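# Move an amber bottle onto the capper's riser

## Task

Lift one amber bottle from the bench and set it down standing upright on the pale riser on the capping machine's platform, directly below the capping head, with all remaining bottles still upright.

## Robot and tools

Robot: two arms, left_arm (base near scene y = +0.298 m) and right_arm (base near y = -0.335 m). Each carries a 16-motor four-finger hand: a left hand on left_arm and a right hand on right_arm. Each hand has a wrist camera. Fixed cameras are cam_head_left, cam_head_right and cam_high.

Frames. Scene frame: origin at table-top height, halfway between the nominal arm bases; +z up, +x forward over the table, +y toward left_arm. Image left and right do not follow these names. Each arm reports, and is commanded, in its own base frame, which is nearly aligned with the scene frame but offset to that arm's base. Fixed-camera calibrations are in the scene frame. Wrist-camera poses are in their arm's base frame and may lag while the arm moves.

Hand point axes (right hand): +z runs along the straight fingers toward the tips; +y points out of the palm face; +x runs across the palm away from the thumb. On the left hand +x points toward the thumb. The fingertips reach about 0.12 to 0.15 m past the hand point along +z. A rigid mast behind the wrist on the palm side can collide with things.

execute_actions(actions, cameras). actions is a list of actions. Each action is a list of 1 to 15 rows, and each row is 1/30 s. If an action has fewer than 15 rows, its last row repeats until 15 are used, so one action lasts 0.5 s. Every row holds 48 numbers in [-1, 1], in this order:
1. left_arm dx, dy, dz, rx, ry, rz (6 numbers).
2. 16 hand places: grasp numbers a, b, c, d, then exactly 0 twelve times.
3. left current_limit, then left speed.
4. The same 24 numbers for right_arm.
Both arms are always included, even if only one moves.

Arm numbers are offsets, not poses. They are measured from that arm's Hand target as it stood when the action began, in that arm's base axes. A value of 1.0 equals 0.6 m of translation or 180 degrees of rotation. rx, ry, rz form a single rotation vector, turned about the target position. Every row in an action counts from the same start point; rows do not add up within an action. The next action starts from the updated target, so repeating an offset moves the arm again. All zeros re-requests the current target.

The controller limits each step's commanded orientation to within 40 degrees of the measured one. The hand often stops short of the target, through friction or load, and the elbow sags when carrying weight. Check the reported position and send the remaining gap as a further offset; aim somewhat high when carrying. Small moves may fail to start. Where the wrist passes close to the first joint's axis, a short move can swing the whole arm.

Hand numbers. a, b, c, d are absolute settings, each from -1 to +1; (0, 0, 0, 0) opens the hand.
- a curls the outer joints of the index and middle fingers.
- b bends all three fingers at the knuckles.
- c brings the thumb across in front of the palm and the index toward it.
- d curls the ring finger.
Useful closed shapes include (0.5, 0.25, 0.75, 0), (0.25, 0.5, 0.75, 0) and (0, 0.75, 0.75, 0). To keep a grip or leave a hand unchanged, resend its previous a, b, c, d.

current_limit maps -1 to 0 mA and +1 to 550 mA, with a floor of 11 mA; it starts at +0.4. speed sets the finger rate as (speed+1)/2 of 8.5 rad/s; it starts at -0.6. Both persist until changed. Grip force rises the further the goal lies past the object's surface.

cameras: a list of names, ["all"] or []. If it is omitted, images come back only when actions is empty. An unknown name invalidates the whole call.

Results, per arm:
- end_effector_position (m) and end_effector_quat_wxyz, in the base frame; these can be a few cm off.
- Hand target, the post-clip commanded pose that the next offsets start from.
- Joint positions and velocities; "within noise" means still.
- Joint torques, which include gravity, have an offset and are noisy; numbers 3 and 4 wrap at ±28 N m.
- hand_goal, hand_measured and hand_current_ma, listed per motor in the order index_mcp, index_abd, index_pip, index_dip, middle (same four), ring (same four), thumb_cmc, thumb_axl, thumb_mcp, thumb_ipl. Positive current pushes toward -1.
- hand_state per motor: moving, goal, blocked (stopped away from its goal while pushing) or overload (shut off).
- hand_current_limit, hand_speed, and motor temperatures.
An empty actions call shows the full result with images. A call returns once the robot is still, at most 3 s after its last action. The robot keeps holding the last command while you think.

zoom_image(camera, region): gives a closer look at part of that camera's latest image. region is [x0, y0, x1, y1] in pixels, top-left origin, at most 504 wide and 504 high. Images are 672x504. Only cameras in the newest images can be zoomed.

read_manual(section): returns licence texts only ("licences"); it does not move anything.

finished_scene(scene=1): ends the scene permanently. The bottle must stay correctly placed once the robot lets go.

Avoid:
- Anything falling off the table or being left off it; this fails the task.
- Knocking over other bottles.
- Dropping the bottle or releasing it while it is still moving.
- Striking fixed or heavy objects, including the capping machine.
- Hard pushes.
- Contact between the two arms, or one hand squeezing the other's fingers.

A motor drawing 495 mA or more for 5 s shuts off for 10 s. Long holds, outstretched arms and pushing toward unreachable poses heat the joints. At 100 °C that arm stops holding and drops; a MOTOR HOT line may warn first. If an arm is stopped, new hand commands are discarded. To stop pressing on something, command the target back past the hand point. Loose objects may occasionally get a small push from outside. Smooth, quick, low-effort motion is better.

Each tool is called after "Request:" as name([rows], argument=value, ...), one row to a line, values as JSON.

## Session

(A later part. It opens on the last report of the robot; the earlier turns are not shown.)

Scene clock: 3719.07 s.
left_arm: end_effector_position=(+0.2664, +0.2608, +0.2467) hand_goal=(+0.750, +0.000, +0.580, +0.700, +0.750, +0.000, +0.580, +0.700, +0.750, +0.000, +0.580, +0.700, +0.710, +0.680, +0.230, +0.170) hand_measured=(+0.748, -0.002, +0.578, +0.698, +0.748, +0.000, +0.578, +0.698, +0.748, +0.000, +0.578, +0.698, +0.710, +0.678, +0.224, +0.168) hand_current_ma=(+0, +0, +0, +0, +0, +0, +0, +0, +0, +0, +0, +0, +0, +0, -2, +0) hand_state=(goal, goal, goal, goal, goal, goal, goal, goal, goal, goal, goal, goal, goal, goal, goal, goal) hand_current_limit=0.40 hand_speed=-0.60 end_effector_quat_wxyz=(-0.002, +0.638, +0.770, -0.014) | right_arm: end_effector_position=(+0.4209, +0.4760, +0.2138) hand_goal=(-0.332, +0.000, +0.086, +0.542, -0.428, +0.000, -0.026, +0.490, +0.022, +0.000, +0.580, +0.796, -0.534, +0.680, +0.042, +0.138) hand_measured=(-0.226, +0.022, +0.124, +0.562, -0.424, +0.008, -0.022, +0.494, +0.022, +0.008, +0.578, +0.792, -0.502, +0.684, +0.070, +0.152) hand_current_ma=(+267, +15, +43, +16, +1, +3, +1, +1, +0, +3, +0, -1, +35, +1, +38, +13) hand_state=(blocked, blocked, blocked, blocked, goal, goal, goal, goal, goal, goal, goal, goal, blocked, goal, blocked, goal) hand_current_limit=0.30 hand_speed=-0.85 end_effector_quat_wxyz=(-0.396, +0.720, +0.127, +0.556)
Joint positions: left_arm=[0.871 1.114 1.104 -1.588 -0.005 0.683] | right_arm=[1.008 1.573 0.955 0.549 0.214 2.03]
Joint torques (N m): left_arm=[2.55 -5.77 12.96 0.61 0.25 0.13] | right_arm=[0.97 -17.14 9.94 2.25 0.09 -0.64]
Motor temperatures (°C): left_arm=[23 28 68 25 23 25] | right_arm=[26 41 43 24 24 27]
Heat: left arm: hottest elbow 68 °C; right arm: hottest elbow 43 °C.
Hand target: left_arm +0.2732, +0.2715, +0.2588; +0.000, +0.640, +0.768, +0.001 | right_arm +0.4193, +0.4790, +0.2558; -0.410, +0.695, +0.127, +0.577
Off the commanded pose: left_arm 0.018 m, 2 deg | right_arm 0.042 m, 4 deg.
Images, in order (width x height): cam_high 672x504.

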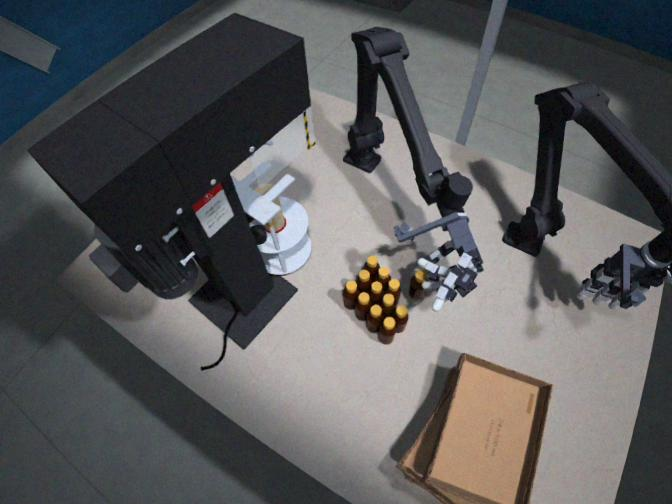

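Request:
execute_actions([
  [[0,0,0,0,0,0,0,0,0,0,0,0,0,0,0,0,0,0,0,0,0,0,0.4,-0.6,-0.022,-0.018,-0.008,0,0,0,0.3,0.63,0.75,0,0,0,0,0,0,0,0,0,0,0,0,0,0.3,-0.85]],
  [[0,0,0,0,0,0,0,0,0,0,0,0,0,0,0,0,0,0,0,0,0,0,0.4,-0.6,-0.026,-0.018,-0.01,0,0,0,0.3,0.63,0.75,0,0,0,0,0,0,0,0,0,0,0,0,0,0.3,-0.85]],
  [[0,0,0,0,0,0,0,0,0,0,0,0,0,0,0,0,0,0,0,0,0,0,0.4,-0.6,-0.026,-0.018,-0.012,0,0,0,0.3,0.63,0.75,0,0,0,0,0,0,0,0,0,0,0,0,0,0.3,-0.85]],
  [[0,0,0,0,0,0,0,0,0,0,0,0,0,0,0,0,0,0,0,0,0,0,0.4,-0.6,-0.02,-0.012,-0.012,0,0,0,0.3,0.63,0.75,0,0,0,0,0,0,0,0,0,0,0,0,0,0.3,-0.85]],
], cameras=["cam_high", "cam_right_wrist"])

Request:
zoom_image(camera="cam_high", region=[380, 220, 520, 330])

Scene clock: 3733.97 s.
left_arm: end_effector_position=(+0.2664, +0.2608, +0.2467) hand_goal=(+0.750, +0.000, +0.580, +0.700, +0.750, +0.000, +0.580, +0.700, +0.750, +0.000, +0.580, +0.700, +0.710, +0.680, +0.230, +0.170) hand_measured=(+0.748, -0.002, +0.578, +0.698, +0.748, +0.000, +0.578, +0.698, +0.748, +0.000, +0.578, +0.698, +0.710, +0.678, +0.224, +0.168) hand_current_ma=(+0, +0, +0, +0, +0, +0, +0, +0, +0, +0, +0, +0, +0, +0, -2, +0) hand_state=(goal, goal, goal, goal, goal, goal, goal, goal, goal, goal, goal, goal, goal, goal, goal, goal) hand_current_limit=0.40 hand_speed=-0.60 end_effector_quat_wxyz=(-0.002, +0.638, +0.770, -0.014) | right_arm: end_effector_position=(+0.3646, +0.4350, +0.1923) hand_goal=(-0.332, +0.000, +0.086, +0.542, -0.428, +0.000, -0.026, +0.490, +0.022, +0.000, +0.580, +0.796, -0.534, +0.680, +0.042, +0.138) hand_measured=(-0.226, +0.026, +0.124, +0.562, -0.424, +0.008, -0.022, +0.494, +0.022, +0.008, +0.578, +0.794, -0.496, +0.684, +0.070, +0.152) hand_current_ma=(+262, +18, +44, +16, +1, +3, +1, +1, +0, +3, +0, -1, +45, +2, +40, +13) hand_state=(blocked, blocked, blocked, blocked, goal, goal, goal, goal, goal, goal, goal, goal, blocked, goal, blocked, goal) hand_current_limit=0.30 hand_speed=-0.85 end_effector_quat_wxyz=(-0.389, +0.725, +0.131, +0.553)
Joint positions: left_arm=[0.871 1.114 1.104 -1.588 -0.005 0.683] | right_arm=[1.072 1.457 0.762 0.607 0.279 2.03]
Joint torques (N m): left_arm=[2.55 -5.71 12.97 0.62 0.25 0.13] | right_arm=[1.55 -14.62 8.91 3.43 0.11 -0.65]
Motor temperatures (°C): left_arm=[23 28 68 25 23 25] | right_arm=[26 40 42 24 24 27]
Heat: left arm: hottest elbow 68 °C; right arm: hottest elbow 42 °C.
Hand target: left_arm +0.2732, +0.2715, +0.2588; +0.000, +0.640, +0.768, +0.001 | right_arm +0.3629, +0.4394, +0.2306; -0.410, +0.695, +0.127, +0.577
Off the commanded pose: left_arm 0.018 m, 2 deg | right_arm 0.038 m, 5 deg.
camera_calibration:
cam_right_wrist: T_world_to_cam=[[0.170203, -0.22525, -0.959319, 0.256487], [-0.985384, -0.0458605, -0.16406, 0.368266], [-0.00704042, 0.973221, -0.229763, -0.252707], [0, 0, 0, 1]] pos_world=[0.31745, 0.320602, 0.248407]
Images, in order (width x height): cam_high 672x504, cam_right_wrist 672x504.

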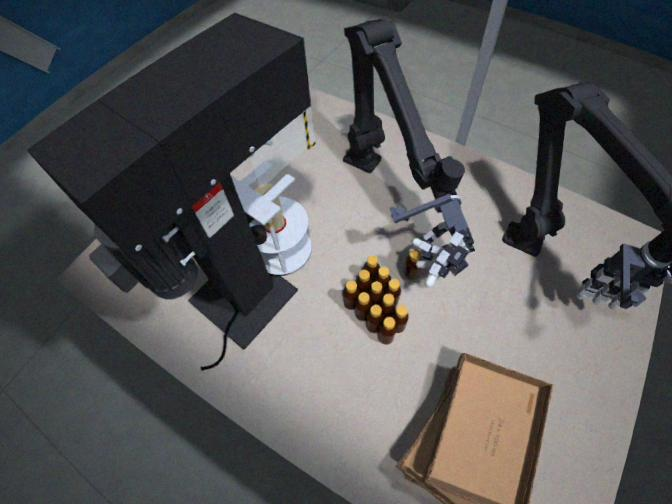

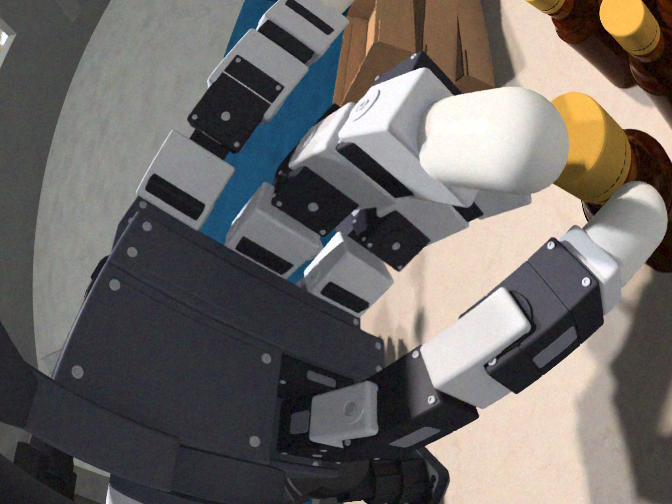

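Scaled by 3.600 from the camera's 672x504 image, which has a finer 960x720 frame.

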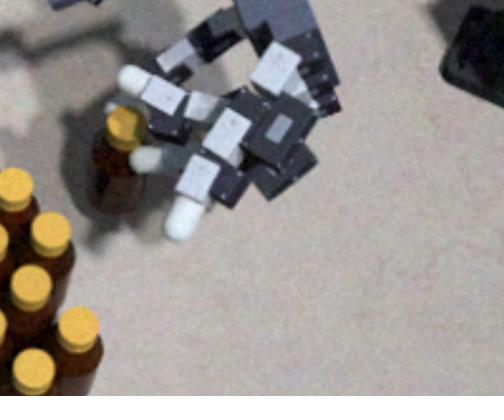

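Request:
execute_actions([
  [[0,0,0,0,0,0,0,0,0,0,0,0,0,0,0,0,0,0,0,0,0,0,0.4,-0.6,0,0,-0.015,0,0,0,0.3,0.63,0.75,0,0,0,0,0,0,0,0,0,0,0,0,0,0.3,-0.85]],
  [[0,0,0,0,0,0,0,0,0,0,0,0,0,0,0,0,0,0,0,0,0,0,0.4,-0.6,0,0,-0.015,0,0,0,0.3,0.63,0.75,0,0,0,0,0,0,0,0,0,0,0,0,0,0.3,-0.85]],
  [[0,0,0,0,0,0,0,0,0,0,0,0,0,0,0,0,0,0,0,0,0,0,0.4,-0.6,0,0,-0.015,0,0,0,0.3,0.63,0.75,0,0,0,0,0,0,0,0,0,0,0,0,0,0.3,-0.85]],
], cameras=[])

Scene clock: 3748.00 s.
left_arm: end_effector_position=(+0.2664, +0.2608, +0.2467) hand_goal=(+0.750, +0.000, +0.580, +0.700, +0.750, +0.000, +0.580, +0.700, +0.750, +0.000, +0.580, +0.700, +0.710, +0.680, +0.230, +0.170) hand_measured=(+0.748, -0.002, +0.578, +0.698, +0.748, +0.000, +0.578, +0.698, +0.748, +0.000, +0.578, +0.698, +0.710, +0.678, +0.224, +0.168) hand_current_ma=(+0, +0, +0, +0, +0, +0, +0, +0, +0, +0, +0, +0, +0, +0, -2, +0) hand_state=(goal, goal, goal, goal, goal, goal, goal, goal, goal, goal, goal, goal, goal, goal, goal, goal) hand_current_limit=0.40 hand_speed=-0.60 end_effector_quat_wxyz=(-0.002, +0.638, +0.770, -0.014) | right_arm: end_effector_position=(+0.3629, +0.4321, +0.1878) hand_goal=(-0.332, +0.000, +0.086, +0.542, -0.428, +0.000, -0.026, +0.490, +0.022, +0.000, +0.580, +0.796, -0.534, +0.680, +0.042, +0.138) hand_measured=(-0.226, +0.026, +0.124, +0.562, -0.424, +0.008, -0.022, +0.494, +0.022, +0.008, +0.578, +0.794, -0.496, +0.684, +0.070, +0.152) hand_current_ma=(+262, +18, +44, +16, +1, +3, +1, +1, +0, +3, +0, -1, +45, +2, +40, +13) hand_state=(blocked, blocked, blocked, blocked, goal, goal, goal, goal, goal, goal, goal, goal, blocked, goal, blocked, goal) hand_current_limit=0.30 hand_speed=-0.85 end_effector_quat_wxyz=(-0.401, +0.713, +0.125, +0.562)
Joint positions: left_arm=[0.871 1.114 1.104 -1.588 -0.005 0.683] | right_arm=[1.072 1.47 0.73 0.691 0.28 2.03]
Joint torques (N m): left_arm=[2.61 -5.71 12.96 0.62 0.25 0.13] | right_arm=[1.2 -11.46 8.72 3.44 0.08 -0.65]
Motor temperatures (°C): left_arm=[23 28 69 25 23 25] | right_arm=[26 40 42 24 24 27]
Heat: left arm: hottest elbow 69 °C; right arm: hottest elbow 42 °C.
Hand target: left_arm +0.2732, +0.2715, +0.2588; +0.000, +0.640, +0.768, +0.001 | right_arm +0.3630, +0.4394, +0.2035; -0.410, +0.695, +0.127, +0.577
Off the commanded pose: left_arm 0.018 m, 2 deg | right_arm 0.017 m, 3 deg.
No camera images: "cameras" was empty.

Request:
execute_actions([
  [[0,0,0,0,0,0,0,0,0,0,0,0,0,0,0,0,0,0,0,0,0,0,0.4,-0.6,0,0,-0.015,0,0,0,0.3,0.63,0.75,0,0,0,0,0,0,0,0,0,0,0,0,0,0.3,-0.85]],
  [[0,0,0,0,0,0,0,0,0,0,0,0,0,0,0,0,0,0,0,0,0,0,0.4,-0.6,0,0,-0.015,0,0,0,0.3,0.63,0.75,0,0,0,0,0,0,0,0,0,0,0,0,0,0.3,-0.85]],
  [[0,0,0,0,0,0,0,0,0,0,0,0,0,0,0,0,0,0,0,0,0,0,0.4,-0.6,0,0,-0.012,0,0,0,0.3,0.63,0.75,0,0,0,0,0,0,0,0,0,0,0,0,0,0.3,-0.85]],
], cameras=[])

Scene clock: 3757.30 s.
left_arm: end_effector_position=(+0.2664, +0.2608, +0.2467) hand_goal=(+0.750, +0.000, +0.580, +0.700, +0.750, +0.000, +0.580, +0.700, +0.750, +0.000, +0.580, +0.700, +0.710, +0.680, +0.230, +0.170) hand_measured=(+0.748, -0.002, +0.578, +0.698, +0.748, +0.000, +0.578, +0.698, +0.748, +0.000, +0.578, +0.698, +0.710, +0.678, +0.224, +0.168) hand_current_ma=(+0, +0, +0, +0, +0, +0, +0, +0, +0, +0, +0, +0, +0, +0, -2, +0) hand_state=(goal, goal, goal, goal, goal, goal, goal, goal, goal, goal, goal, goal, goal, goal, goal, goal) hand_current_limit=0.40 hand_speed=-0.60 end_effector_quat_wxyz=(-0.002, +0.638, +0.770, -0.014) | right_arm: end_effector_position=(+0.3629, +0.4320, +0.1633) hand_goal=(-0.332, +0.000, +0.086, +0.542, -0.428, +0.000, -0.026, +0.490, +0.022, +0.000, +0.580, +0.796, -0.534, +0.680, +0.042, +0.138) hand_measured=(-0.226, +0.026, +0.124, +0.562, -0.424, +0.008, -0.022, +0.494, +0.022, +0.008, +0.578, +0.794, -0.496, +0.684, +0.070, +0.152) hand_current_ma=(+262, +18, +44, +16, +1, +3, +1, +1, +0, +3, +0, -1, +45, +2, +40, +13) hand_state=(blocked, blocked, blocked, blocked, goal, goal, goal, goal, goal, goal, goal, goal, blocked, goal, blocked, goal) hand_current_limit=0.30 hand_speed=-0.85 end_effector_quat_wxyz=(-0.401, +0.712, +0.124, +0.563)
Joint positions: left_arm=[0.871 1.114 1.104 -1.588 -0.005 0.683] | right_arm=[1.072 1.527 0.705 0.774 0.28 2.03]
Joint torques (N m): left_arm=[2.55 -5.71 12.96 0.62 0.25 0.13] | right_arm=[1.32 -11.81 8.18 3.37 0.06 -0.64]
Motor temperatures (°C): left_arm=[23 28 69 25 23 25] | right_arm=[26 39 41 24 24 27]
Heat: left arm: hottest elbow 69 °C; right arm: hottest elbow 41 °C.
Hand target: left_arm +0.2732, +0.2715, +0.2588; +0.000, +0.640, +0.768, +0.001 | right_arm +0.3630, +0.4394, +0.1785; -0.410, +0.695, +0.127, +0.577
Off the commanded pose: left_arm 0.018 m, 2 deg | right_arm 0.017 m, 3 deg.
No camera images: "cameras" was empty.

Request:
execute_actions([
  [[0,0,0,0,0,0,0,0,0,0,0,0,0,0,0,0,0,0,0,0,0,0,0.4,-0.6,0,0,-0.012,0,0,0,0.3,0.63,0.75,0,0,0,0,0,0,0,0,0,0,0,0,0,0.3,-0.85]],
  [[0,0,0,0,0,0,0,0,0,0,0,0,0,0,0,0,0,0,0,0,0,0,0.4,-0.6,0,0,-0.01,0,0,0,0.3,0.63,0.75,0,0,0,0,0,0,0,0,0,0,0,0,0,0.3,-0.85]],
], cameras=["cam_high"])

Request:
zoom_image(camera="cam_high", region=[380, 220, 520, 330])

Scene clock: 3766.43 s.
left_arm: end_effector_position=(+0.2664, +0.2608, +0.2467) hand_goal=(+0.750, +0.000, +0.580, +0.700, +0.750, +0.000, +0.580, +0.700, +0.750, +0.000, +0.580, +0.700, +0.710, +0.680, +0.230, +0.170) hand_measured=(+0.748, -0.002, +0.578, +0.698, +0.748, +0.000, +0.578, +0.698, +0.748, +0.000, +0.578, +0.698, +0.710, +0.678, +0.224, +0.168) hand_current_ma=(+0, +0, +0, +0, +0, +0, +0, +0, +0, +0, +0, +0, +0, +0, -2, +0) hand_state=(goal, goal, goal, goal, goal, goal, goal, goal, goal, goal, goal, goal, goal, goal, goal, goal) hand_current_limit=0.40 hand_speed=-0.60 end_effector_quat_wxyz=(-0.002, +0.638, +0.770, -0.014) | right_arm: end_effector_position=(+0.3629, +0.4320, +0.1504) hand_goal=(-0.332, +0.000, +0.086, +0.542, -0.428, +0.000, -0.026, +0.490, +0.022, +0.000, +0.580, +0.796, -0.534, +0.680, +0.042, +0.138) hand_measured=(-0.226, +0.026, +0.124, +0.562, -0.424, +0.008, -0.022, +0.494, +0.022, +0.008, +0.578, +0.794, -0.496, +0.684, +0.070, +0.152) hand_current_ma=(+262, +18, +44, +16, +1, +3, +1, +1, +0, +3, +0, -1, +45, +2, +40, +13) hand_state=(blocked, blocked, blocked, blocked, goal, goal, goal, goal, goal, goal, goal, goal, blocked, goal, blocked, goal) hand_current_limit=0.30 hand_speed=-0.85 end_effector_quat_wxyz=(-0.401, +0.712, +0.124, +0.563)
Joint positions: left_arm=[0.871 1.114 1.104 -1.588 -0.005 0.683] | right_arm=[1.072 1.56 0.695 0.817 0.28 2.03]
Joint torques (N m): left_arm=[2.61 -5.71 12.94 0.62 0.25 0.13] | right_arm=[1.32 -11.87 7.87 3.49 0.06 -0.64]
Motor temperatures (°C): left_arm=[23 28 69 25 23 25] | right_arm=[26 39 41 24 24 27]
Heat: left arm: hottest elbow 69 °C; right arm: hottest elbow 41 °C.
Hand target: left_arm +0.2732, +0.2715, +0.2588; +0.000, +0.640, +0.768, +0.001 | right_arm +0.3629, +0.4394, +0.1651; -0.410, +0.695, +0.127, +0.577
Off the commanded pose: left_arm 0.018 m, 2 deg | right_arm 0.017 m, 3 deg.
Images, in order (width x height): cam_high 672x504.

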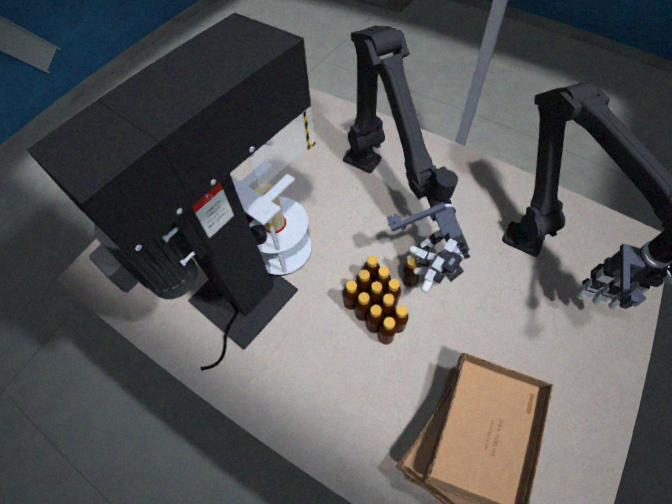

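Scaled by 3.600 from the camera's 672x504 image, which has a finer 960x720 frame.

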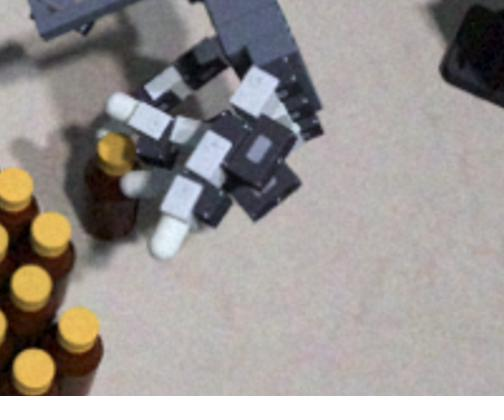

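Request:
execute_actions([
  [[0,0,0,0,0,0,0,0,0,0,0,0,0,0,0,0,0,0,0,0,0,0,0.4,-0.6,0,0,-0.008,0,0,0,0.3,0.63,0.75,0,0,0,0,0,0,0,0,0,0,0,0,0,0.3,-0.85]],
  [[0,0,0,0,0,0,0,0,0,0,0,0,0,0,0,0,0,0,0,0,0,0,0.4,-0.6,0,0,-0.005,0,0,0,0.3,0.63,0.75,0,0,0,0,0,0,0,0,0,0,0,0,0,0.3,-0.85]],
], cameras=[])

Scene clock: 3773.30 s.
left_arm: end_effector_position=(+0.2664, +0.2608, +0.2467) hand_goal=(+0.750, +0.000, +0.580, +0.700, +0.750, +0.000, +0.580, +0.700, +0.750, +0.000, +0.580, +0.700, +0.710, +0.680, +0.230, +0.170) hand_measured=(+0.748, -0.002, +0.578, +0.698, +0.748, +0.000, +0.578, +0.698, +0.748, +0.000, +0.578, +0.698, +0.710, +0.678, +0.224, +0.168) hand_current_ma=(+0, +0, +0, +0, +0, +0, +0, +0, +0, +0, +0, +0, +0, +0, -2, +0) hand_state=(goal, goal, goal, goal, goal, goal, goal, goal, goal, goal, goal, goal, goal, goal, goal, goal) hand_current_limit=0.40 hand_speed=-0.60 end_effector_quat_wxyz=(-0.002, +0.638, +0.770, -0.014) | right_arm: end_effector_position=(+0.3632, +0.4325, +0.1449) hand_goal=(-0.332, +0.000, +0.086, +0.542, -0.428, +0.000, -0.026, +0.490, +0.022, +0.000, +0.580, +0.796, -0.534, +0.680, +0.042, +0.138) hand_measured=(-0.226, +0.026, +0.124, +0.562, -0.424, +0.008, -0.022, +0.494, +0.022, +0.008, +0.578, +0.794, -0.496, +0.684, +0.070, +0.152) hand_current_ma=(+262, +18, +44, +16, +1, +3, +1, +1, +0, +3, +0, -1, +45, +2, +40, +13) hand_state=(blocked, blocked, blocked, blocked, goal, goal, goal, goal, goal, goal, goal, goal, blocked, goal, blocked, goal) hand_current_limit=0.30 hand_speed=-0.85 end_effector_quat_wxyz=(-0.402, +0.711, +0.124, +0.564)
Joint positions: left_arm=[0.871 1.114 1.104 -1.588 -0.005 0.683] | right_arm=[1.072 1.578 0.69 0.845 0.28 2.03]
Joint torques (N m): left_arm=[2.61 -5.83 12.96 0.62 0.25 0.14] | right_arm=[1.44 -11.69 7.58 3.38 0.04 -0.65]
Motor temperatures (°C): left_arm=[23 28 69 25 23 25] | right_arm=[26 39 40 24 24 27]
Heat: left arm: hottest elbow 69 °C; right arm: hottest elbow 40 °C.
Hand target: left_arm +0.2732, +0.2715, +0.2588; +0.000, +0.640, +0.768, +0.001 | right_arm +0.3629, +0.4393, +0.1573; -0.410, +0.695, +0.127, +0.577
Off the commanded pose: left_arm 0.018 m, 2 deg | right_arm 0.014 m, 3 deg.
No camera images: "cameras" was empty.

Request:
execute_actions([
  [[0,0,0,0,0,0,0,0,0,0,0,0,0,0,0,0,0,0,0,0,0,0,0.4,-0.6,0,0,-0.005,0,0,0,0.3,0.63,0.75,0,0,0,0,0,0,0,0,0,0,0,0,0,0.3,-0.85]],
], cameras=["cam_high", "cam_right_wrist", "cam_head_left"])

Request:
zoom_image(camera="cam_high", region=[380, 220, 520, 330])

Request:
zoom_image(camera="cam_right_wrist", region=[400, 40, 672, 244])

Scene clock: 3786.87 s.
left_arm: end_effector_position=(+0.2664, +0.2608, +0.2467) hand_goal=(+0.750, +0.000, +0.580, +0.700, +0.750, +0.000, +0.580, +0.700, +0.750, +0.000, +0.580, +0.700, +0.710, +0.680, +0.230, +0.170) hand_measured=(+0.748, -0.002, +0.578, +0.698, +0.748, +0.000, +0.578, +0.698, +0.748, +0.000, +0.578, +0.698, +0.710, +0.678, +0.224, +0.168) hand_current_ma=(+0, +0, +0, +0, +0, +0, +0, +0, +0, +0, +0, +0, +0, +0, -2, +0) hand_state=(goal, goal, goal, goal, goal, goal, goal, goal, goal, goal, goal, goal, goal, goal, goal, goal) hand_current_limit=0.40 hand_speed=-0.60 end_effector_quat_wxyz=(-0.002, +0.638, +0.770, -0.014) | right_arm: end_effector_position=(+0.3636, +0.4333, +0.1447) hand_goal=(-0.332, +0.000, +0.086, +0.542, -0.428, +0.000, -0.026, +0.490, +0.022, +0.000, +0.580, +0.796, -0.534, +0.680, +0.042, +0.138) hand_measured=(-0.226, +0.026, +0.124, +0.562, -0.424, +0.008, -0.022, +0.494, +0.022, +0.008, +0.578, +0.794, -0.498, +0.684, +0.070, +0.152) hand_current_ma=(+262, +18, +44, +16, +1, +3, +1, +1, +0, +3, +0, -1, +41, +2, +40, +13) hand_state=(blocked, blocked, blocked, blocked, goal, goal, goal, goal, goal, goal, goal, goal, blocked, goal, blocked, goal) hand_current_limit=0.30 hand_speed=-0.85 end_effector_quat_wxyz=(-0.404, +0.709, +0.123, +0.565)
Joint positions: left_arm=[0.871 1.114 1.104 -1.588 -0.005 0.683] | right_arm=[1.072 1.583 0.69 0.857 0.28 2.03]
Joint torques (N m): left_arm=[2.55 -5.71 12.94 0.62 0.25 0.13] | right_arm=[1.44 -11.75 7.35 3.37 0.04 -0.65]
Motor temperatures (°C): left_arm=[23 28 69 25 23 25] | right_arm=[26 38 39 25 24 27]
Heat: left arm: hottest elbow 69 °C; right arm: hottest elbow 39 °C.
Hand target: left_arm +0.2732, +0.2715, +0.2588; +0.000, +0.640, +0.768, +0.001 | right_arm +0.3629, +0.4393, +0.1543; -0.410, +0.695, +0.127, +0.577
Off the commanded pose: left_arm 0.018 m, 2 deg | right_arm 0.011 m, 2 deg.
camera_calibration:
cam_right_wrist: T_world_to_cam=[[0.194358, -0.180824, -0.96412, 0.183256], [-0.98093, -0.0372942, -0.190752, 0.357991], [-0.00146364, 0.982808, -0.184624, -0.274727], [0, 0, 0, 1]] pos_world=[0.315144, 0.316492, 0.194247]
Images, in order (width x height): cam_head_left 672x504, cam_high 672x504, cam_right_wrist 672x504.

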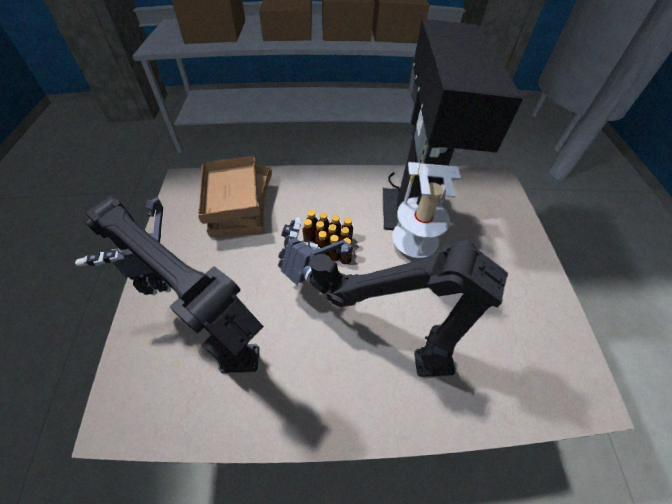

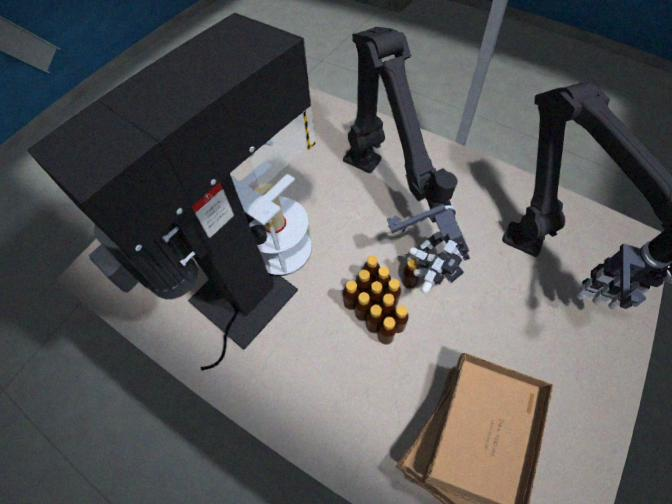

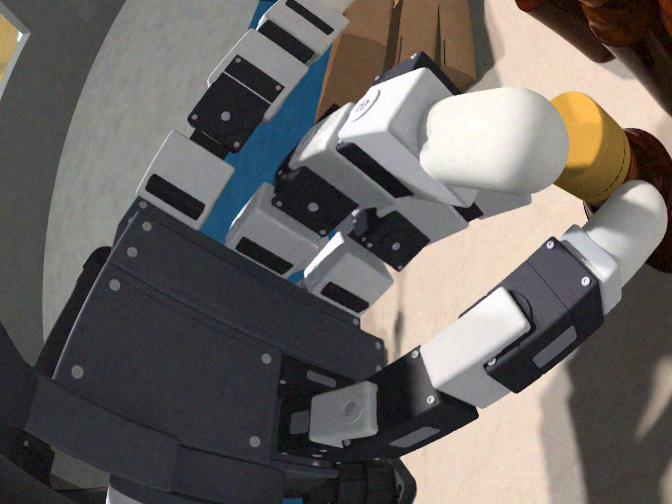

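Scaled by 3.600 from the camera's 672x504 image, which has a finer 960x720 frame.

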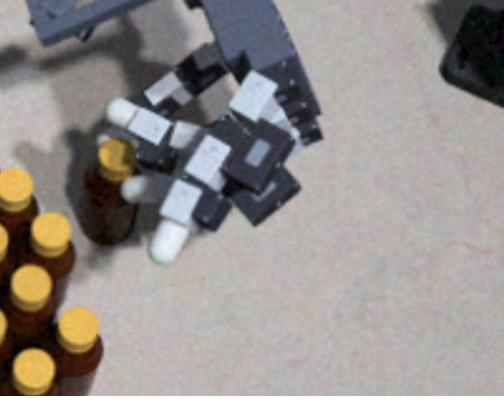

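Scaled by 1.853 from the camera's 672x504 image, which has a finer 960x720 frame.

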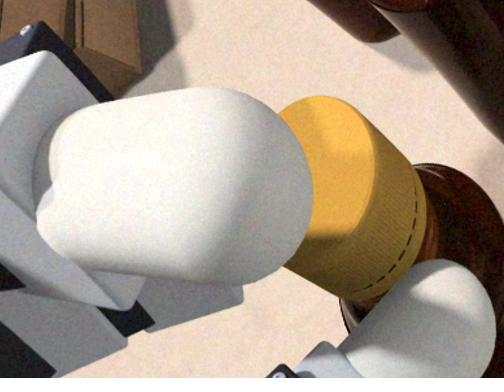

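Request:
execute_actions([
  [[0,0,0,0,0,0,0,0,0,0,0,0,0,0,0,0,0,0,0,0,0,0,0.4,-0.6,0,0,-0.002,0,0,0,0.29,0.59,0.75,0,0,0,0,0,0,0,0,0,0,0,0,0,0.3,-0.85]],
  [[0,0,0,0,0,0,0,0,0,0,0,0,0,0,0,0,0,0,0,0,0,0,0.4,-0.6,0,0,0,0,0,0,0.27,0.56,0.75,0,0,0,0,0,0,0,0,0,0,0,0,0,0.3,-0.85]],
  [[0,0,0,0,0,0,0,0,0,0,0,0,0,0,0,0,0,0,0,0,0,0,0.4,-0.6,0,0,0,0,0,0,0.26,0.53,0.75,0,0,0,0,0,0,0,0,0,0,0,0,0,0.3,-0.88]],
], cameras=["cam_high", "cam_right_wrist"])

Request:
zoom_image(camera="cam_high", region=[380, 220, 520, 330])

Request:
zoom_image(camera="cam_right_wrist", region=[400, 40, 672, 244])

Scene clock: 3800.67 s.
left_arm: end_effector_position=(+0.2664, +0.2608, +0.2467) hand_goal=(+0.750, +0.000, +0.580, +0.700, +0.750, +0.000, +0.580, +0.700, +0.750, +0.000, +0.580, +0.700, +0.710, +0.680, +0.230, +0.170) hand_measured=(+0.748, -0.002, +0.578, +0.698, +0.748, +0.000, +0.578, +0.698, +0.748, +0.000, +0.578, +0.698, +0.710, +0.678, +0.224, +0.168) hand_current_ma=(+0, +0, +0, +0, +0, +0, +0, +0, +0, +0, +0, +0, +0, +0, -2, +0) hand_state=(goal, goal, goal, goal, goal, goal, goal, goal, goal, goal, goal, goal, goal, goal, goal, goal) hand_current_limit=0.40 hand_speed=-0.60 end_effector_quat_wxyz=(-0.002, +0.638, +0.770, -0.014) | right_arm: end_effector_position=(+0.3637, +0.4338, +0.1447) hand_goal=(-0.202, +0.000, +0.092, +0.560, -0.242, +0.000, +0.058, +0.548, +0.168, +0.000, +0.580, +0.780, -0.538, +0.680, +0.042, +0.124) hand_measured=(-0.192, +0.026, +0.118, +0.566, -0.246, +0.008, +0.056, +0.544, +0.158, +0.008, +0.578, +0.782, -0.500, +0.684, +0.062, +0.136) hand_current_ma=(+6, +18, +22, +2, -1, +3, +0, -1, -5, +3, +0, +1, +45, +2, +22, +10) hand_state=(goal, blocked, blocked, goal, goal, goal, goal, goal, goal, goal, goal, goal, blocked, goal, goal, goal) hand_current_limit=0.30 hand_speed=-0.88 end_effector_quat_wxyz=(-0.405, +0.707, +0.122, +0.566)
Joint positions: left_arm=[0.871 1.114 1.104 -1.588 -0.005 0.683] | right_arm=[1.072 1.586 0.69 0.864 0.28 2.03]
Joint torques (N m): left_arm=[2.55 -5.71 12.97 0.64 0.25 0.13] | right_arm=[1.26 -11.69 7.28 3.29 0.03 -0.62]
Motor temperatures (°C): left_arm=[23 28 69 25 23 25] | right_arm=[26 38 38 25 24 27]
Heat: left arm: hottest elbow 69 °C; right arm: hottest shoulder 38 °C.
Hand target: left_arm +0.2732, +0.2715, +0.2588; +0.000, +0.640, +0.768, +0.001 | right_arm +0.3629, +0.4393, +0.1531; -0.410, +0.695, +0.127, +0.577
Off the commanded pose: left_arm 0.018 m, 2 deg | right_arm 0.010 m, 2 deg.
camera_calibration:
cam_right_wrist: T_world_to_cam=[[0.196193, -0.17767, -0.964335, 0.181411], [-0.980565, -0.0367096, -0.192731, 0.357911], [-0.00115784, 0.983405, -0.181419, -0.276001], [0, 0, 0, 1]] pos_world=[0.315044, 0.316791, 0.193849]
Images, in order (width x height): cam_high 672x504, cam_right_wrist 672x504.

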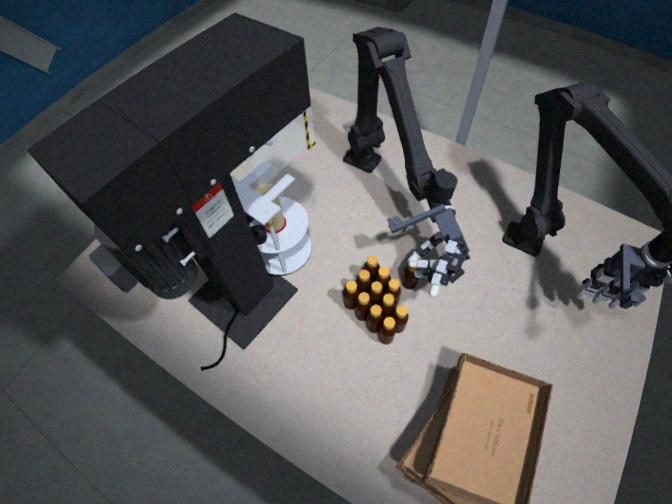

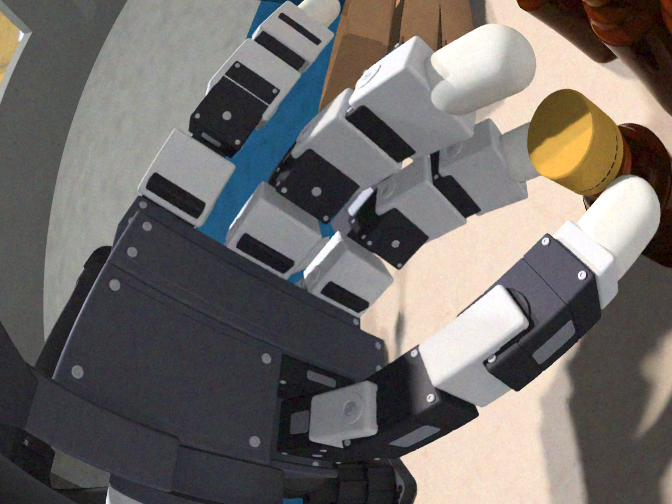

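Scaled by 3.600 from the camera's 672x504 image, which has a finer 960x720 frame.

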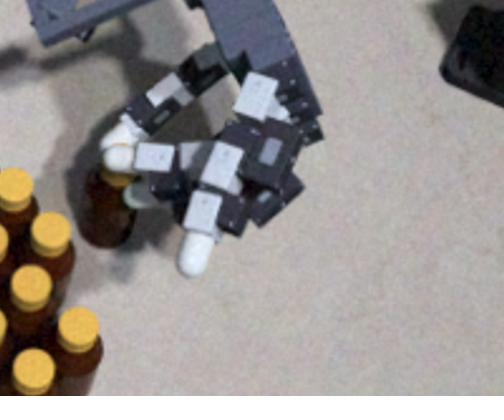

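Scaled by 1.853 from the camera's 672x504 image, which has a finer 960x720 frame.

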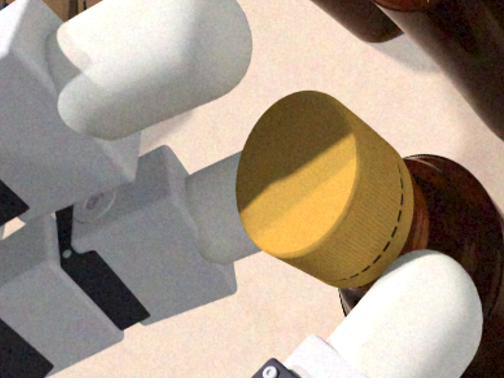

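Request:
execute_actions([
  [[0,0,0,0,0,0,0,0,0,0,0,0,0,0,0,0,0,0,0,0,0,0,0.4,-0.6,0,0,0,0,0,0,0.25,0.51,0.75,0,0,0,0,0,0,0,0,0,0,0,0,0,0.3,-0.88]],
  [[0,0,0,0,0,0,0,0,0,0,0,0,0,0,0,0,0,0,0,0,0,0,0.4,-0.6,0,0,0,0,0,0,0.25,0.49,0.75,0,0,0,0,0,0,0,0,0,0,0,0,0,0.3,-0.88]],
  [[0,0,0,0,0,0,0,0,0,0,0,0,0,0,0,0,0,0,0,0,0,0,0.4,-0.6,0,0,0,0,0,0,0.25,0.47,0.75,0,0,0,0,0,0,0,0,0,0,0,0,0,0.3,-0.88]],
], cameras=["cam_high", "cam_right_wrist"])

Request:
zoom_image(camera="cam_high", region=[380, 220, 520, 330])

Request:
zoom_image(camera="cam_right_wrist", region=[400, 40, 672, 244])

Scene clock: 3814.67 s.
left_arm: end_effector_position=(+0.2664, +0.2608, +0.2467) hand_goal=(+0.750, +0.000, +0.580, +0.700, +0.750, +0.000, +0.580, +0.700, +0.750, +0.000, +0.580, +0.700, +0.710, +0.680, +0.230, +0.170) hand_measured=(+0.748, -0.002, +0.578, +0.698, +0.748, +0.000, +0.578, +0.698, +0.748, +0.000, +0.578, +0.698, +0.710, +0.678, +0.224, +0.168) hand_current_ma=(+0, +0, +0, +0, +0, +0, +0, +0, +0, +0, +0, +0, +0, +0, -2, +0) hand_state=(goal, goal, goal, goal, goal, goal, goal, goal, goal, goal, goal, goal, goal, goal, goal, goal) hand_current_limit=0.40 hand_speed=-0.60 end_effector_quat_wxyz=(-0.002, +0.638, +0.770, -0.014) | right_arm: end_effector_position=(+0.3642, +0.4336, +0.1463) hand_goal=(-0.122, +0.000, +0.084, +0.556, -0.134, +0.000, +0.086, +0.562, +0.258, +0.000, +0.580, +0.770, -0.540, +0.680, +0.042, +0.114) hand_measured=(-0.128, +0.010, +0.088, +0.558, -0.140, +0.008, +0.084, +0.558, +0.248, +0.008, +0.578, +0.772, -0.510, +0.684, +0.056, +0.122) hand_current_ma=(-2, +4, +1, +0, -2, +3, +0, -1, -5, +3, +0, +1, +32, +2, +12, +5) hand_state=(goal, goal, goal, goal, goal, goal, goal, goal, goal, goal, goal, goal, blocked, goal, goal, goal) hand_current_limit=0.30 hand_speed=-0.88 end_effector_quat_wxyz=(-0.404, +0.705, +0.124, +0.569)
Joint positions: left_arm=[0.871 1.114 1.104 -1.588 -0.005 0.683] | right_arm=[1.072 1.586 0.69 0.869 0.281 2.022]
Joint torques (N m): left_arm=[2.61 -5.77 12.96 0.61 0.25 0.13] | right_arm=[1.32 -11.4 7.39 3.18 -0.01 -0.54]
Motor temperatures (°C): left_arm=[23 28 69 25 23 25] | right_arm=[26 37 37 25 24 27]
Heat: left arm: hottest elbow 69 °C; right arm: hottest shoulder 37 °C.
Hand target: left_arm +0.2732, +0.2715, +0.2588; +0.000, +0.640, +0.768, +0.001 | right_arm +0.3630, +0.4393, +0.1530; -0.410, +0.695, +0.127, +0.577
Off the commanded pose: left_arm 0.018 m, 2 deg | right_arm 0.009 m, 2 deg.
camera_calibration:
cam_right_wrist: T_world_to_cam=[[0.203575, -0.178758, -0.962602, 0.180303], [-0.979059, -0.0363, -0.200314, 0.359129], [0.000865155, 0.983223, -0.182404, -0.276056], [0, 0, 0, 1]] pos_world=[0.315143, 0.316692, 0.195145]
Images, in order (width x height): cam_high 672x504, cam_right_wrist 672x504.

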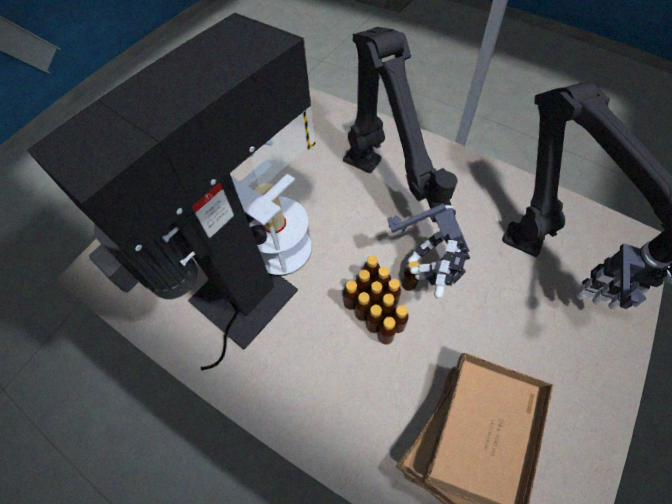

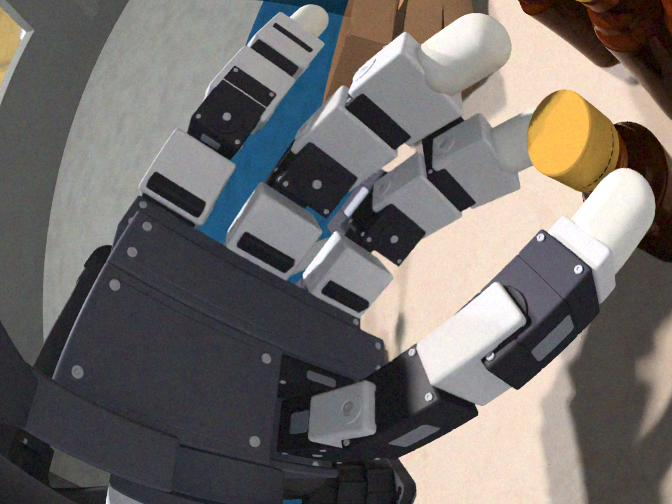

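Scaled by 3.600 from the camera's 672x504 image, which has a finer 960x720 frame.

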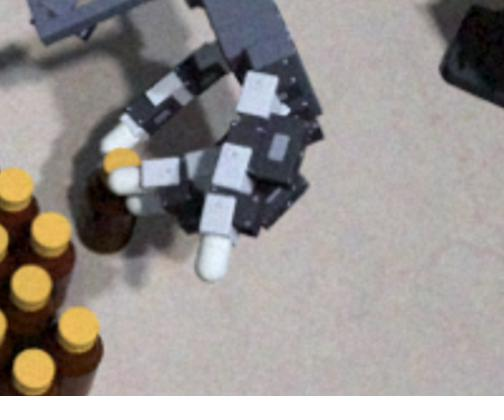

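Scaled by 1.853 from the camera's 672x504 image, which has a finer 960x720 frame.

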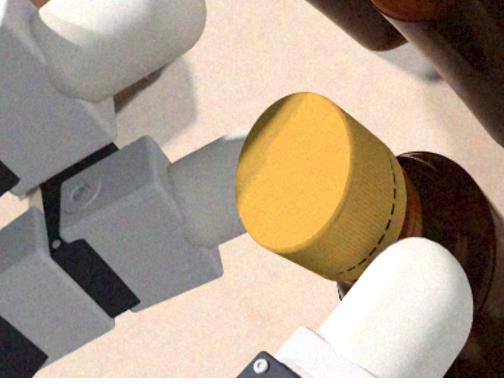

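Request:
execute_actions([
  [[0,0,0,0,0,0,0,0,0,0,0,0,0,0,0,0,0,0,0,0,0,0,0.4,-0.6,0,0,0,0,0,0,0.25,0.45,0.75,0,0,0,0,0,0,0,0,0,0,0,0,0,0.3,-0.88]],
  [[0,0,0,0,0,0,0,0,0,0,0,0,0,0,0,0,0,0,0,0,0,0,0.4,-0.6,0,0,0,0,0,0,0.25,0.42,0.75,0,0,0,0,0,0,0,0,0,0,0,0,0,0.3,-0.88]],
], cameras=["cam_high", "cam_right_wrist"])

Request:
zoom_image(camera="cam_high", region=[380, 220, 520, 330])

Request:
zoom_image(camera="cam_right_wrist", region=[400, 40, 672, 244])

Scene clock: 3827.17 s.
left_arm: end_effector_position=(+0.2664, +0.2608, +0.2467) hand_goal=(+0.750, +0.000, +0.580, +0.700, +0.750, +0.000, +0.580, +0.700, +0.750, +0.000, +0.580, +0.700, +0.710, +0.680, +0.230, +0.170) hand_measured=(+0.748, -0.002, +0.578, +0.698, +0.748, +0.000, +0.578, +0.698, +0.748, +0.000, +0.578, +0.698, +0.710, +0.678, +0.224, +0.168) hand_current_ma=(+0, +0, +0, +0, +0, +0, +0, +0, +0, +0, +0, +0, +0, +0, -2, +0) hand_state=(goal, goal, goal, goal, goal, goal, goal, goal, goal, goal, goal, goal, goal, goal, goal, goal) hand_current_limit=0.40 hand_speed=-0.60 end_effector_quat_wxyz=(-0.002, +0.638, +0.770, -0.014) | right_arm: end_effector_position=(+0.3643, +0.4335, +0.1464) hand_goal=(-0.054, +0.000, +0.068, +0.546, -0.048, +0.000, +0.096, +0.562, +0.332, +0.000, +0.580, +0.760, -0.540, +0.680, +0.042, +0.104) hand_measured=(-0.060, +0.010, +0.072, +0.548, -0.054, +0.008, +0.094, +0.558, +0.322, +0.008, +0.578, +0.762, -0.510, +0.684, +0.056, +0.114) hand_current_ma=(-2, +4, +1, +0, -3, +3, +0, -1, -6, +3, +0, +1, +29, +2, +12, +7) hand_state=(goal, goal, goal, goal, goal, goal, goal, goal, goal, goal, goal, goal, blocked, goal, goal, goal) hand_current_limit=0.30 hand_speed=-0.88 end_effector_quat_wxyz=(-0.404, +0.705, +0.124, +0.569)
Joint positions: left_arm=[0.871 1.114 1.104 -1.588 -0.005 0.683] | right_arm=[1.072 1.586 0.69 0.869 0.282 2.021]
Joint torques (N m): left_arm=[2.61 -5.71 12.96 0.62 0.25 0.13] | right_arm=[1.38 -11.63 7.39 3.18 -0.03 -0.53]
Motor temperatures (°C): left_arm=[23 28 69 25 23 25] | right_arm=[26 37 37 25 24 27]
Heat: left arm: hottest elbow 69 °C; right arm: hottest shoulder 37 °C.
Hand target: left_arm +0.2732, +0.2715, +0.2588; +0.000, +0.640, +0.768, +0.001 | right_arm +0.3630, +0.4393, +0.1530; -0.410, +0.695, +0.127, +0.577
Off the commanded pose: left_arm 0.018 m, 2 deg | right_arm 0.009 m, 2 deg.
camera_calibration:
cam_right_wrist: T_world_to_cam=[[0.204333, -0.179621, -0.962281, 0.180369], [-0.9789, -0.0361202, -0.20112, 0.3592], [0.00136746, 0.983073, -0.183211, -0.275991], [0, 0, 0, 1]] pos_world=[0.315143, 0.316692, 0.195243]
Images, in order (width x height): cam_high 672x504, cam_right_wrist 672x504.

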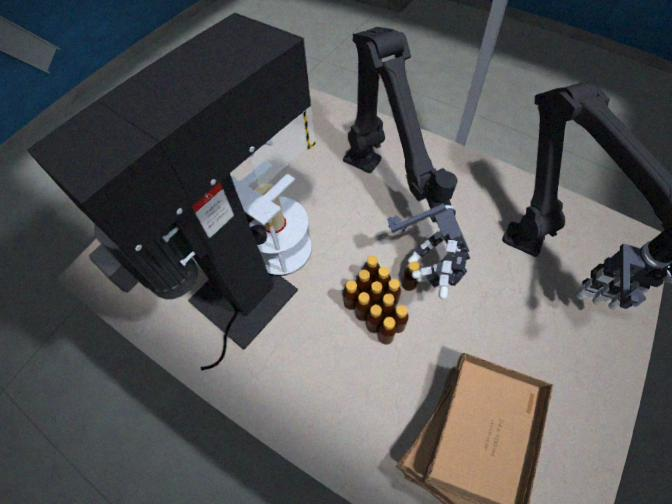

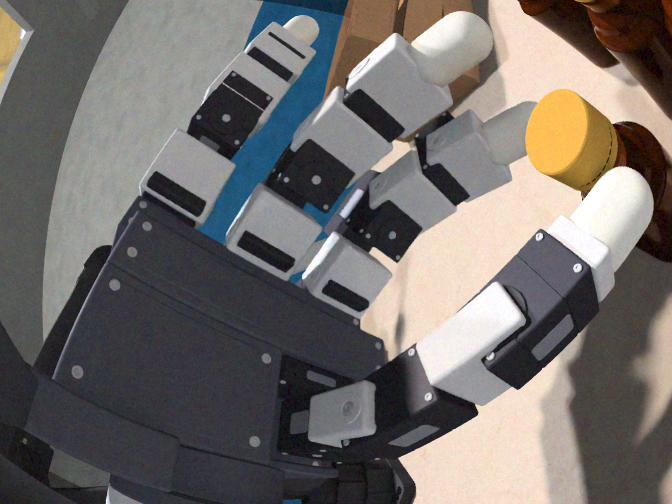

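Scaled by 3.600 from the camera's 672x504 image, which has a finer 960x720 frame.

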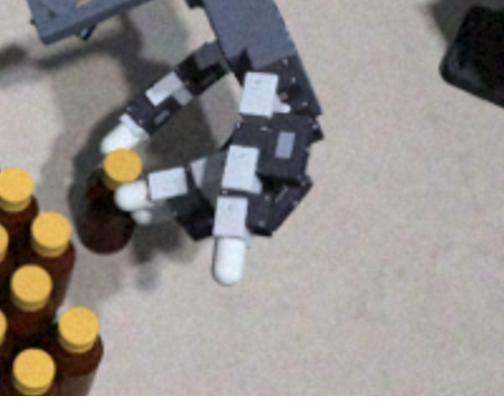

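Scaled by 1.853 from the camera's 672x504 image, which has a finer 960x720 frame.

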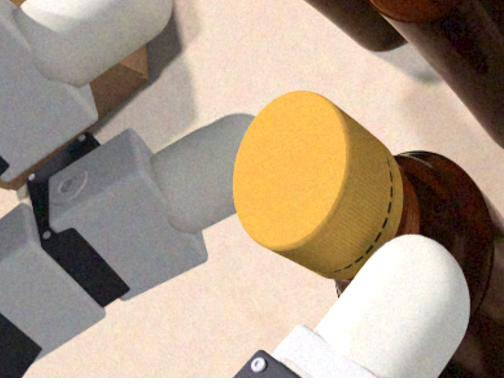

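Request:
execute_actions([
  [[0,0,0,0,0,0,0,0,0,0,0,0,0,0,0,0,0,0,0,0,0,0,0.4,-0.6,0,0,0,0,0,0,0.25,0.32,0.75,0,0,0,0,0,0,0,0,0,0,0,0,0,0.3,-0.8]],
  [[0,0,0,0,0,0,0,0,0,0,0,0,0,0,0,0,0,0,0,0,0,0,0.4,-0.6,-0.0058,-0.006,0,0,0,0,0.2,0.2,0.75,0,0,0,0,0,0,0,0,0,0,0,0,0,0.3,-0.8]],
  [[0,0,0,0,0,0,0,0,0,0,0,0,0,0,0,0,0,0,0,0,0,0,0.4,-0.6,-0.0058,-0.006,0,0,0,0,0.2,0.2,0.75,0,0,0,0,0,0,0,0,0,0,0,0,0,0.3,-0.8]],
], cameras=["cam_high"])

Request:
zoom_image(camera="cam_high", region=[380, 220, 520, 330])

Scene clock: 3873.93 s.
left_arm: end_effector_position=(+0.2664, +0.2608, +0.2467) hand_goal=(+0.750, +0.000, +0.580, +0.700, +0.750, +0.000, +0.580, +0.700, +0.750, +0.000, +0.580, +0.700, +0.710, +0.680, +0.230, +0.170) hand_measured=(+0.748, -0.002, +0.578, +0.698, +0.748, +0.000, +0.578, +0.698, +0.748, +0.000, +0.578, +0.698, +0.710, +0.678, +0.224, +0.168) hand_current_ma=(+0, +0, +0, +0, +0, +0, +0, +0, +0, +0, +0, +0, +0, +0, -2, +0) hand_state=(goal, goal, goal, goal, goal, goal, goal, goal, goal, goal, goal, goal, goal, goal, goal, goal) hand_current_limit=0.40 hand_speed=-0.60 end_effector_quat_wxyz=(-0.002, +0.638, +0.770, -0.014) | right_arm: end_effector_position=(+0.3592, +0.4284, +0.1393) hand_goal=(+0.238, +0.000, +0.048, +0.550, +0.350, +0.000, +0.220, +0.636, +0.658, +0.000, +0.580, +0.720, -0.544, +0.680, +0.042, +0.068) hand_measured=(+0.230, +0.010, +0.044, +0.548, +0.340, +0.008, +0.216, +0.632, +0.646, +0.008, +0.578, +0.722, -0.526, +0.684, +0.044, +0.070) hand_current_ma=(-4, +3, -1, +0, -5, +3, -1, -1, -6, +3, +0, +1, +13, +2, +1, +1) hand_state=(goal, goal, goal, goal, goal, goal, goal, goal, goal, goal, goal, goal, goal, goal, goal, goal) hand_current_limit=0.30 hand_speed=-0.80 end_effector_quat_wxyz=(-0.400, +0.709, +0.127, +0.567)
Joint positions: left_arm=[0.871 1.114 1.104 -1.588 -0.005 0.683] | right_arm=[1.078 1.586 0.67 0.878 0.286 2.018]
Joint torques (N m): left_arm=[2.55 -5.77 12.94 0.61 0.25 0.13] | right_arm=[1.38 -13.04 6.8 3.07 0.05 -0.42]
Motor temperatures (°C): left_arm=[23 28 69 25 23 25] | right_arm=[26 37 36 25 24 27]
Heat: left arm: hottest elbow 69 °C; right arm: hottest shoulder 37 °C.
Hand target: left_arm +0.2732, +0.2715, +0.2588; +0.000, +0.640, +0.768, +0.001 | right_arm +0.3560, +0.4322, +0.1532; -0.410, +0.695, +0.127, +0.577
Off the commanded pose: left_arm 0.018 m, 2 deg | right_arm 0.015 m, 2 deg.
Images, in order (width x height): cam_high 672x504.

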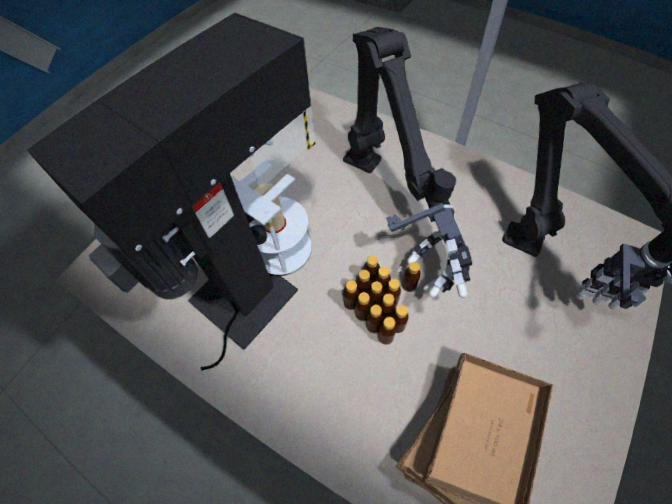

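Scaled by 3.600 from the camera's 672x504 image, which has a finer 960x720 frame.

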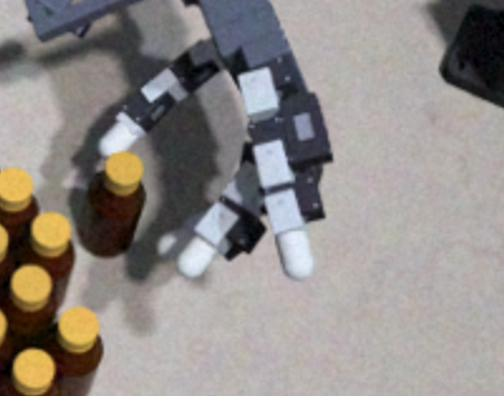

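Request:
execute_actions([
  [[0,0,0,0,0,0,0,0,0,0,0,0,0,0,0,0,0,0,0,0,0,0,0.4,-0.6,-0.014,0.009,0,0,0,0,0.2,0.2,0.75,0,0,0,0,0,0,0,0,0,0,0,0,0,0.3,-0.8]],
  [[0,0,0,0,0,0,0,0,0,0,0,0,0,0,0,0,0,0,0,0,0,0,0.4,-0.6,-0.02,0.018,0,0,0,0,0.2,0.2,0.75,0,0,0,0,0,0,0,0,0,0,0,0,0,0.3,-0.8]],
  [[0,0,0,0,0,0,0,0,0,0,0,0,0,0,0,0,0,0,0,0,0,0,0.4,-0.6,-0.02,0.02,0,0,0,0,0.2,0.2,0.75,0,0,0,0,0,0,0,0,0,0,0,0,0,0.3,-0.8]],
  [[0,0,0,0,0,0,0,0,0,0,0,0,0,0,0,0,0,0,0,0,0,0,0.4,-0.6,-0.02,0.02,0,0,0,0,0.2,0.2,0.75,0,0,0,0,0,0,0,0,0,0,0,0,0,0.3,-0.8]],
], cameras=["cam_high", "cam_right_wrist"])

Request:
zoom_image(camera="cam_high", region=[380, 220, 520, 330])

Scene clock: 3885.67 s.
left_arm: end_effector_position=(+0.2664, +0.2608, +0.2467) hand_goal=(+0.750, +0.000, +0.580, +0.700, +0.750, +0.000, +0.580, +0.700, +0.750, +0.000, +0.580, +0.700, +0.710, +0.680, +0.230, +0.170) hand_measured=(+0.748, -0.002, +0.578, +0.698, +0.748, +0.000, +0.578, +0.698, +0.748, +0.000, +0.578, +0.698, +0.710, +0.678, +0.224, +0.168) hand_current_ma=(+0, +0, +0, +0, +0, +0, +0, +0, +0, +0, +0, +0, +0, +0, -2, +0) hand_state=(goal, goal, goal, goal, goal, goal, goal, goal, goal, goal, goal, goal, goal, goal, goal, goal) hand_current_limit=0.40 hand_speed=-0.60 end_effector_quat_wxyz=(-0.002, +0.638, +0.770, -0.014) | right_arm: end_effector_position=(+0.3069, +0.4550, +0.1390) hand_goal=(+0.238, +0.000, +0.048, +0.550, +0.350, +0.000, +0.220, +0.636, +0.658, +0.000, +0.580, +0.720, -0.544, +0.680, +0.042, +0.068) hand_measured=(+0.230, +0.008, +0.044, +0.548, +0.342, +0.008, +0.216, +0.632, +0.648, +0.008, +0.578, +0.722, -0.526, +0.684, +0.044, +0.070) hand_current_ma=(-3, +3, -1, +0, -4, +3, -1, -1, -5, +3, +0, +1, +12, +2, +1, +1) hand_state=(goal, goal, goal, goal, goal, goal, goal, goal, goal, goal, goal, goal, goal, goal, goal, goal) hand_current_limit=0.30 hand_speed=-0.80 end_effector_quat_wxyz=(-0.400, +0.708, +0.131, +0.568)
Joint positions: left_arm=[0.871 1.114 1.104 -1.588 -0.005 0.683] | right_arm=[1.222 1.593 0.675 0.878 0.426 2.017]
Joint torques (N m): left_arm=[2.55 -5.71 12.94 0.62 0.25 0.13] | right_arm=[1.03 -10.93 10.45 2.58 0.05 -0.42]
Motor temperatures (°C): left_arm=[23 28 69 25 23 25] | right_arm=[26 37 36 25 24 27]
Heat: left arm: hottest elbow 69 °C; right arm: hottest shoulder 37 °C.
Hand target: left_arm +0.2732, +0.2715, +0.2588; +0.000, +0.640, +0.768, +0.001 | right_arm +0.3115, +0.4724, +0.1534; -0.410, +0.695, +0.127, +0.577
Off the commanded pose: left_arm 0.018 m, 2 deg | right_arm 0.023 m, 2 deg.
camera_calibration:
cam_right_wrist: T_world_to_cam=[[0.207253, -0.193832, -0.958893, 0.193939], [-0.978279, -0.045195, -0.202308, 0.306394], [-0.00412334, 0.979993, -0.198989, -0.293118], [0, 0, 0, 1]] pos_world=[0.258336, 0.338693, 0.189625]
Images, in order (width x height): cam_high 672x504, cam_right_wrist 672x504.

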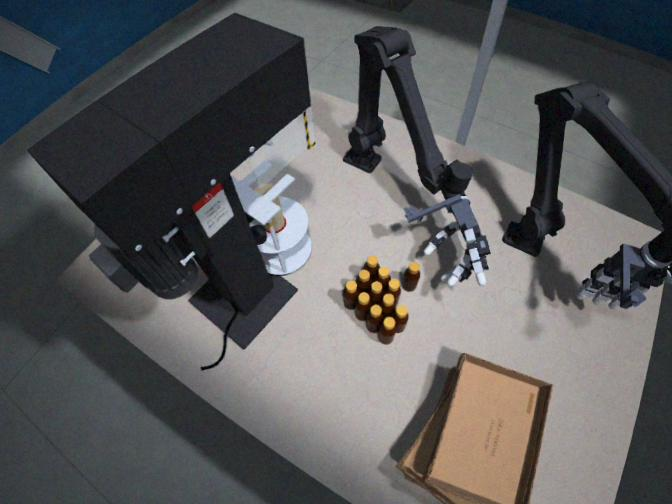

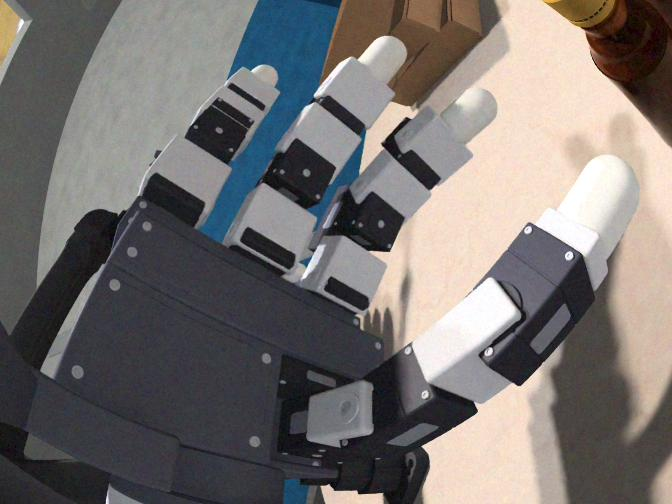

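Scaled by 3.600 from the camera's 672x504 image, which has a finer 960x720 frame.

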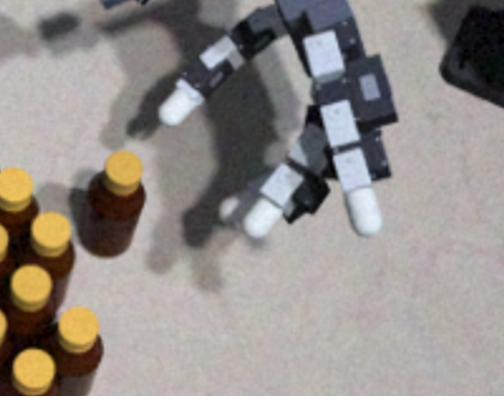

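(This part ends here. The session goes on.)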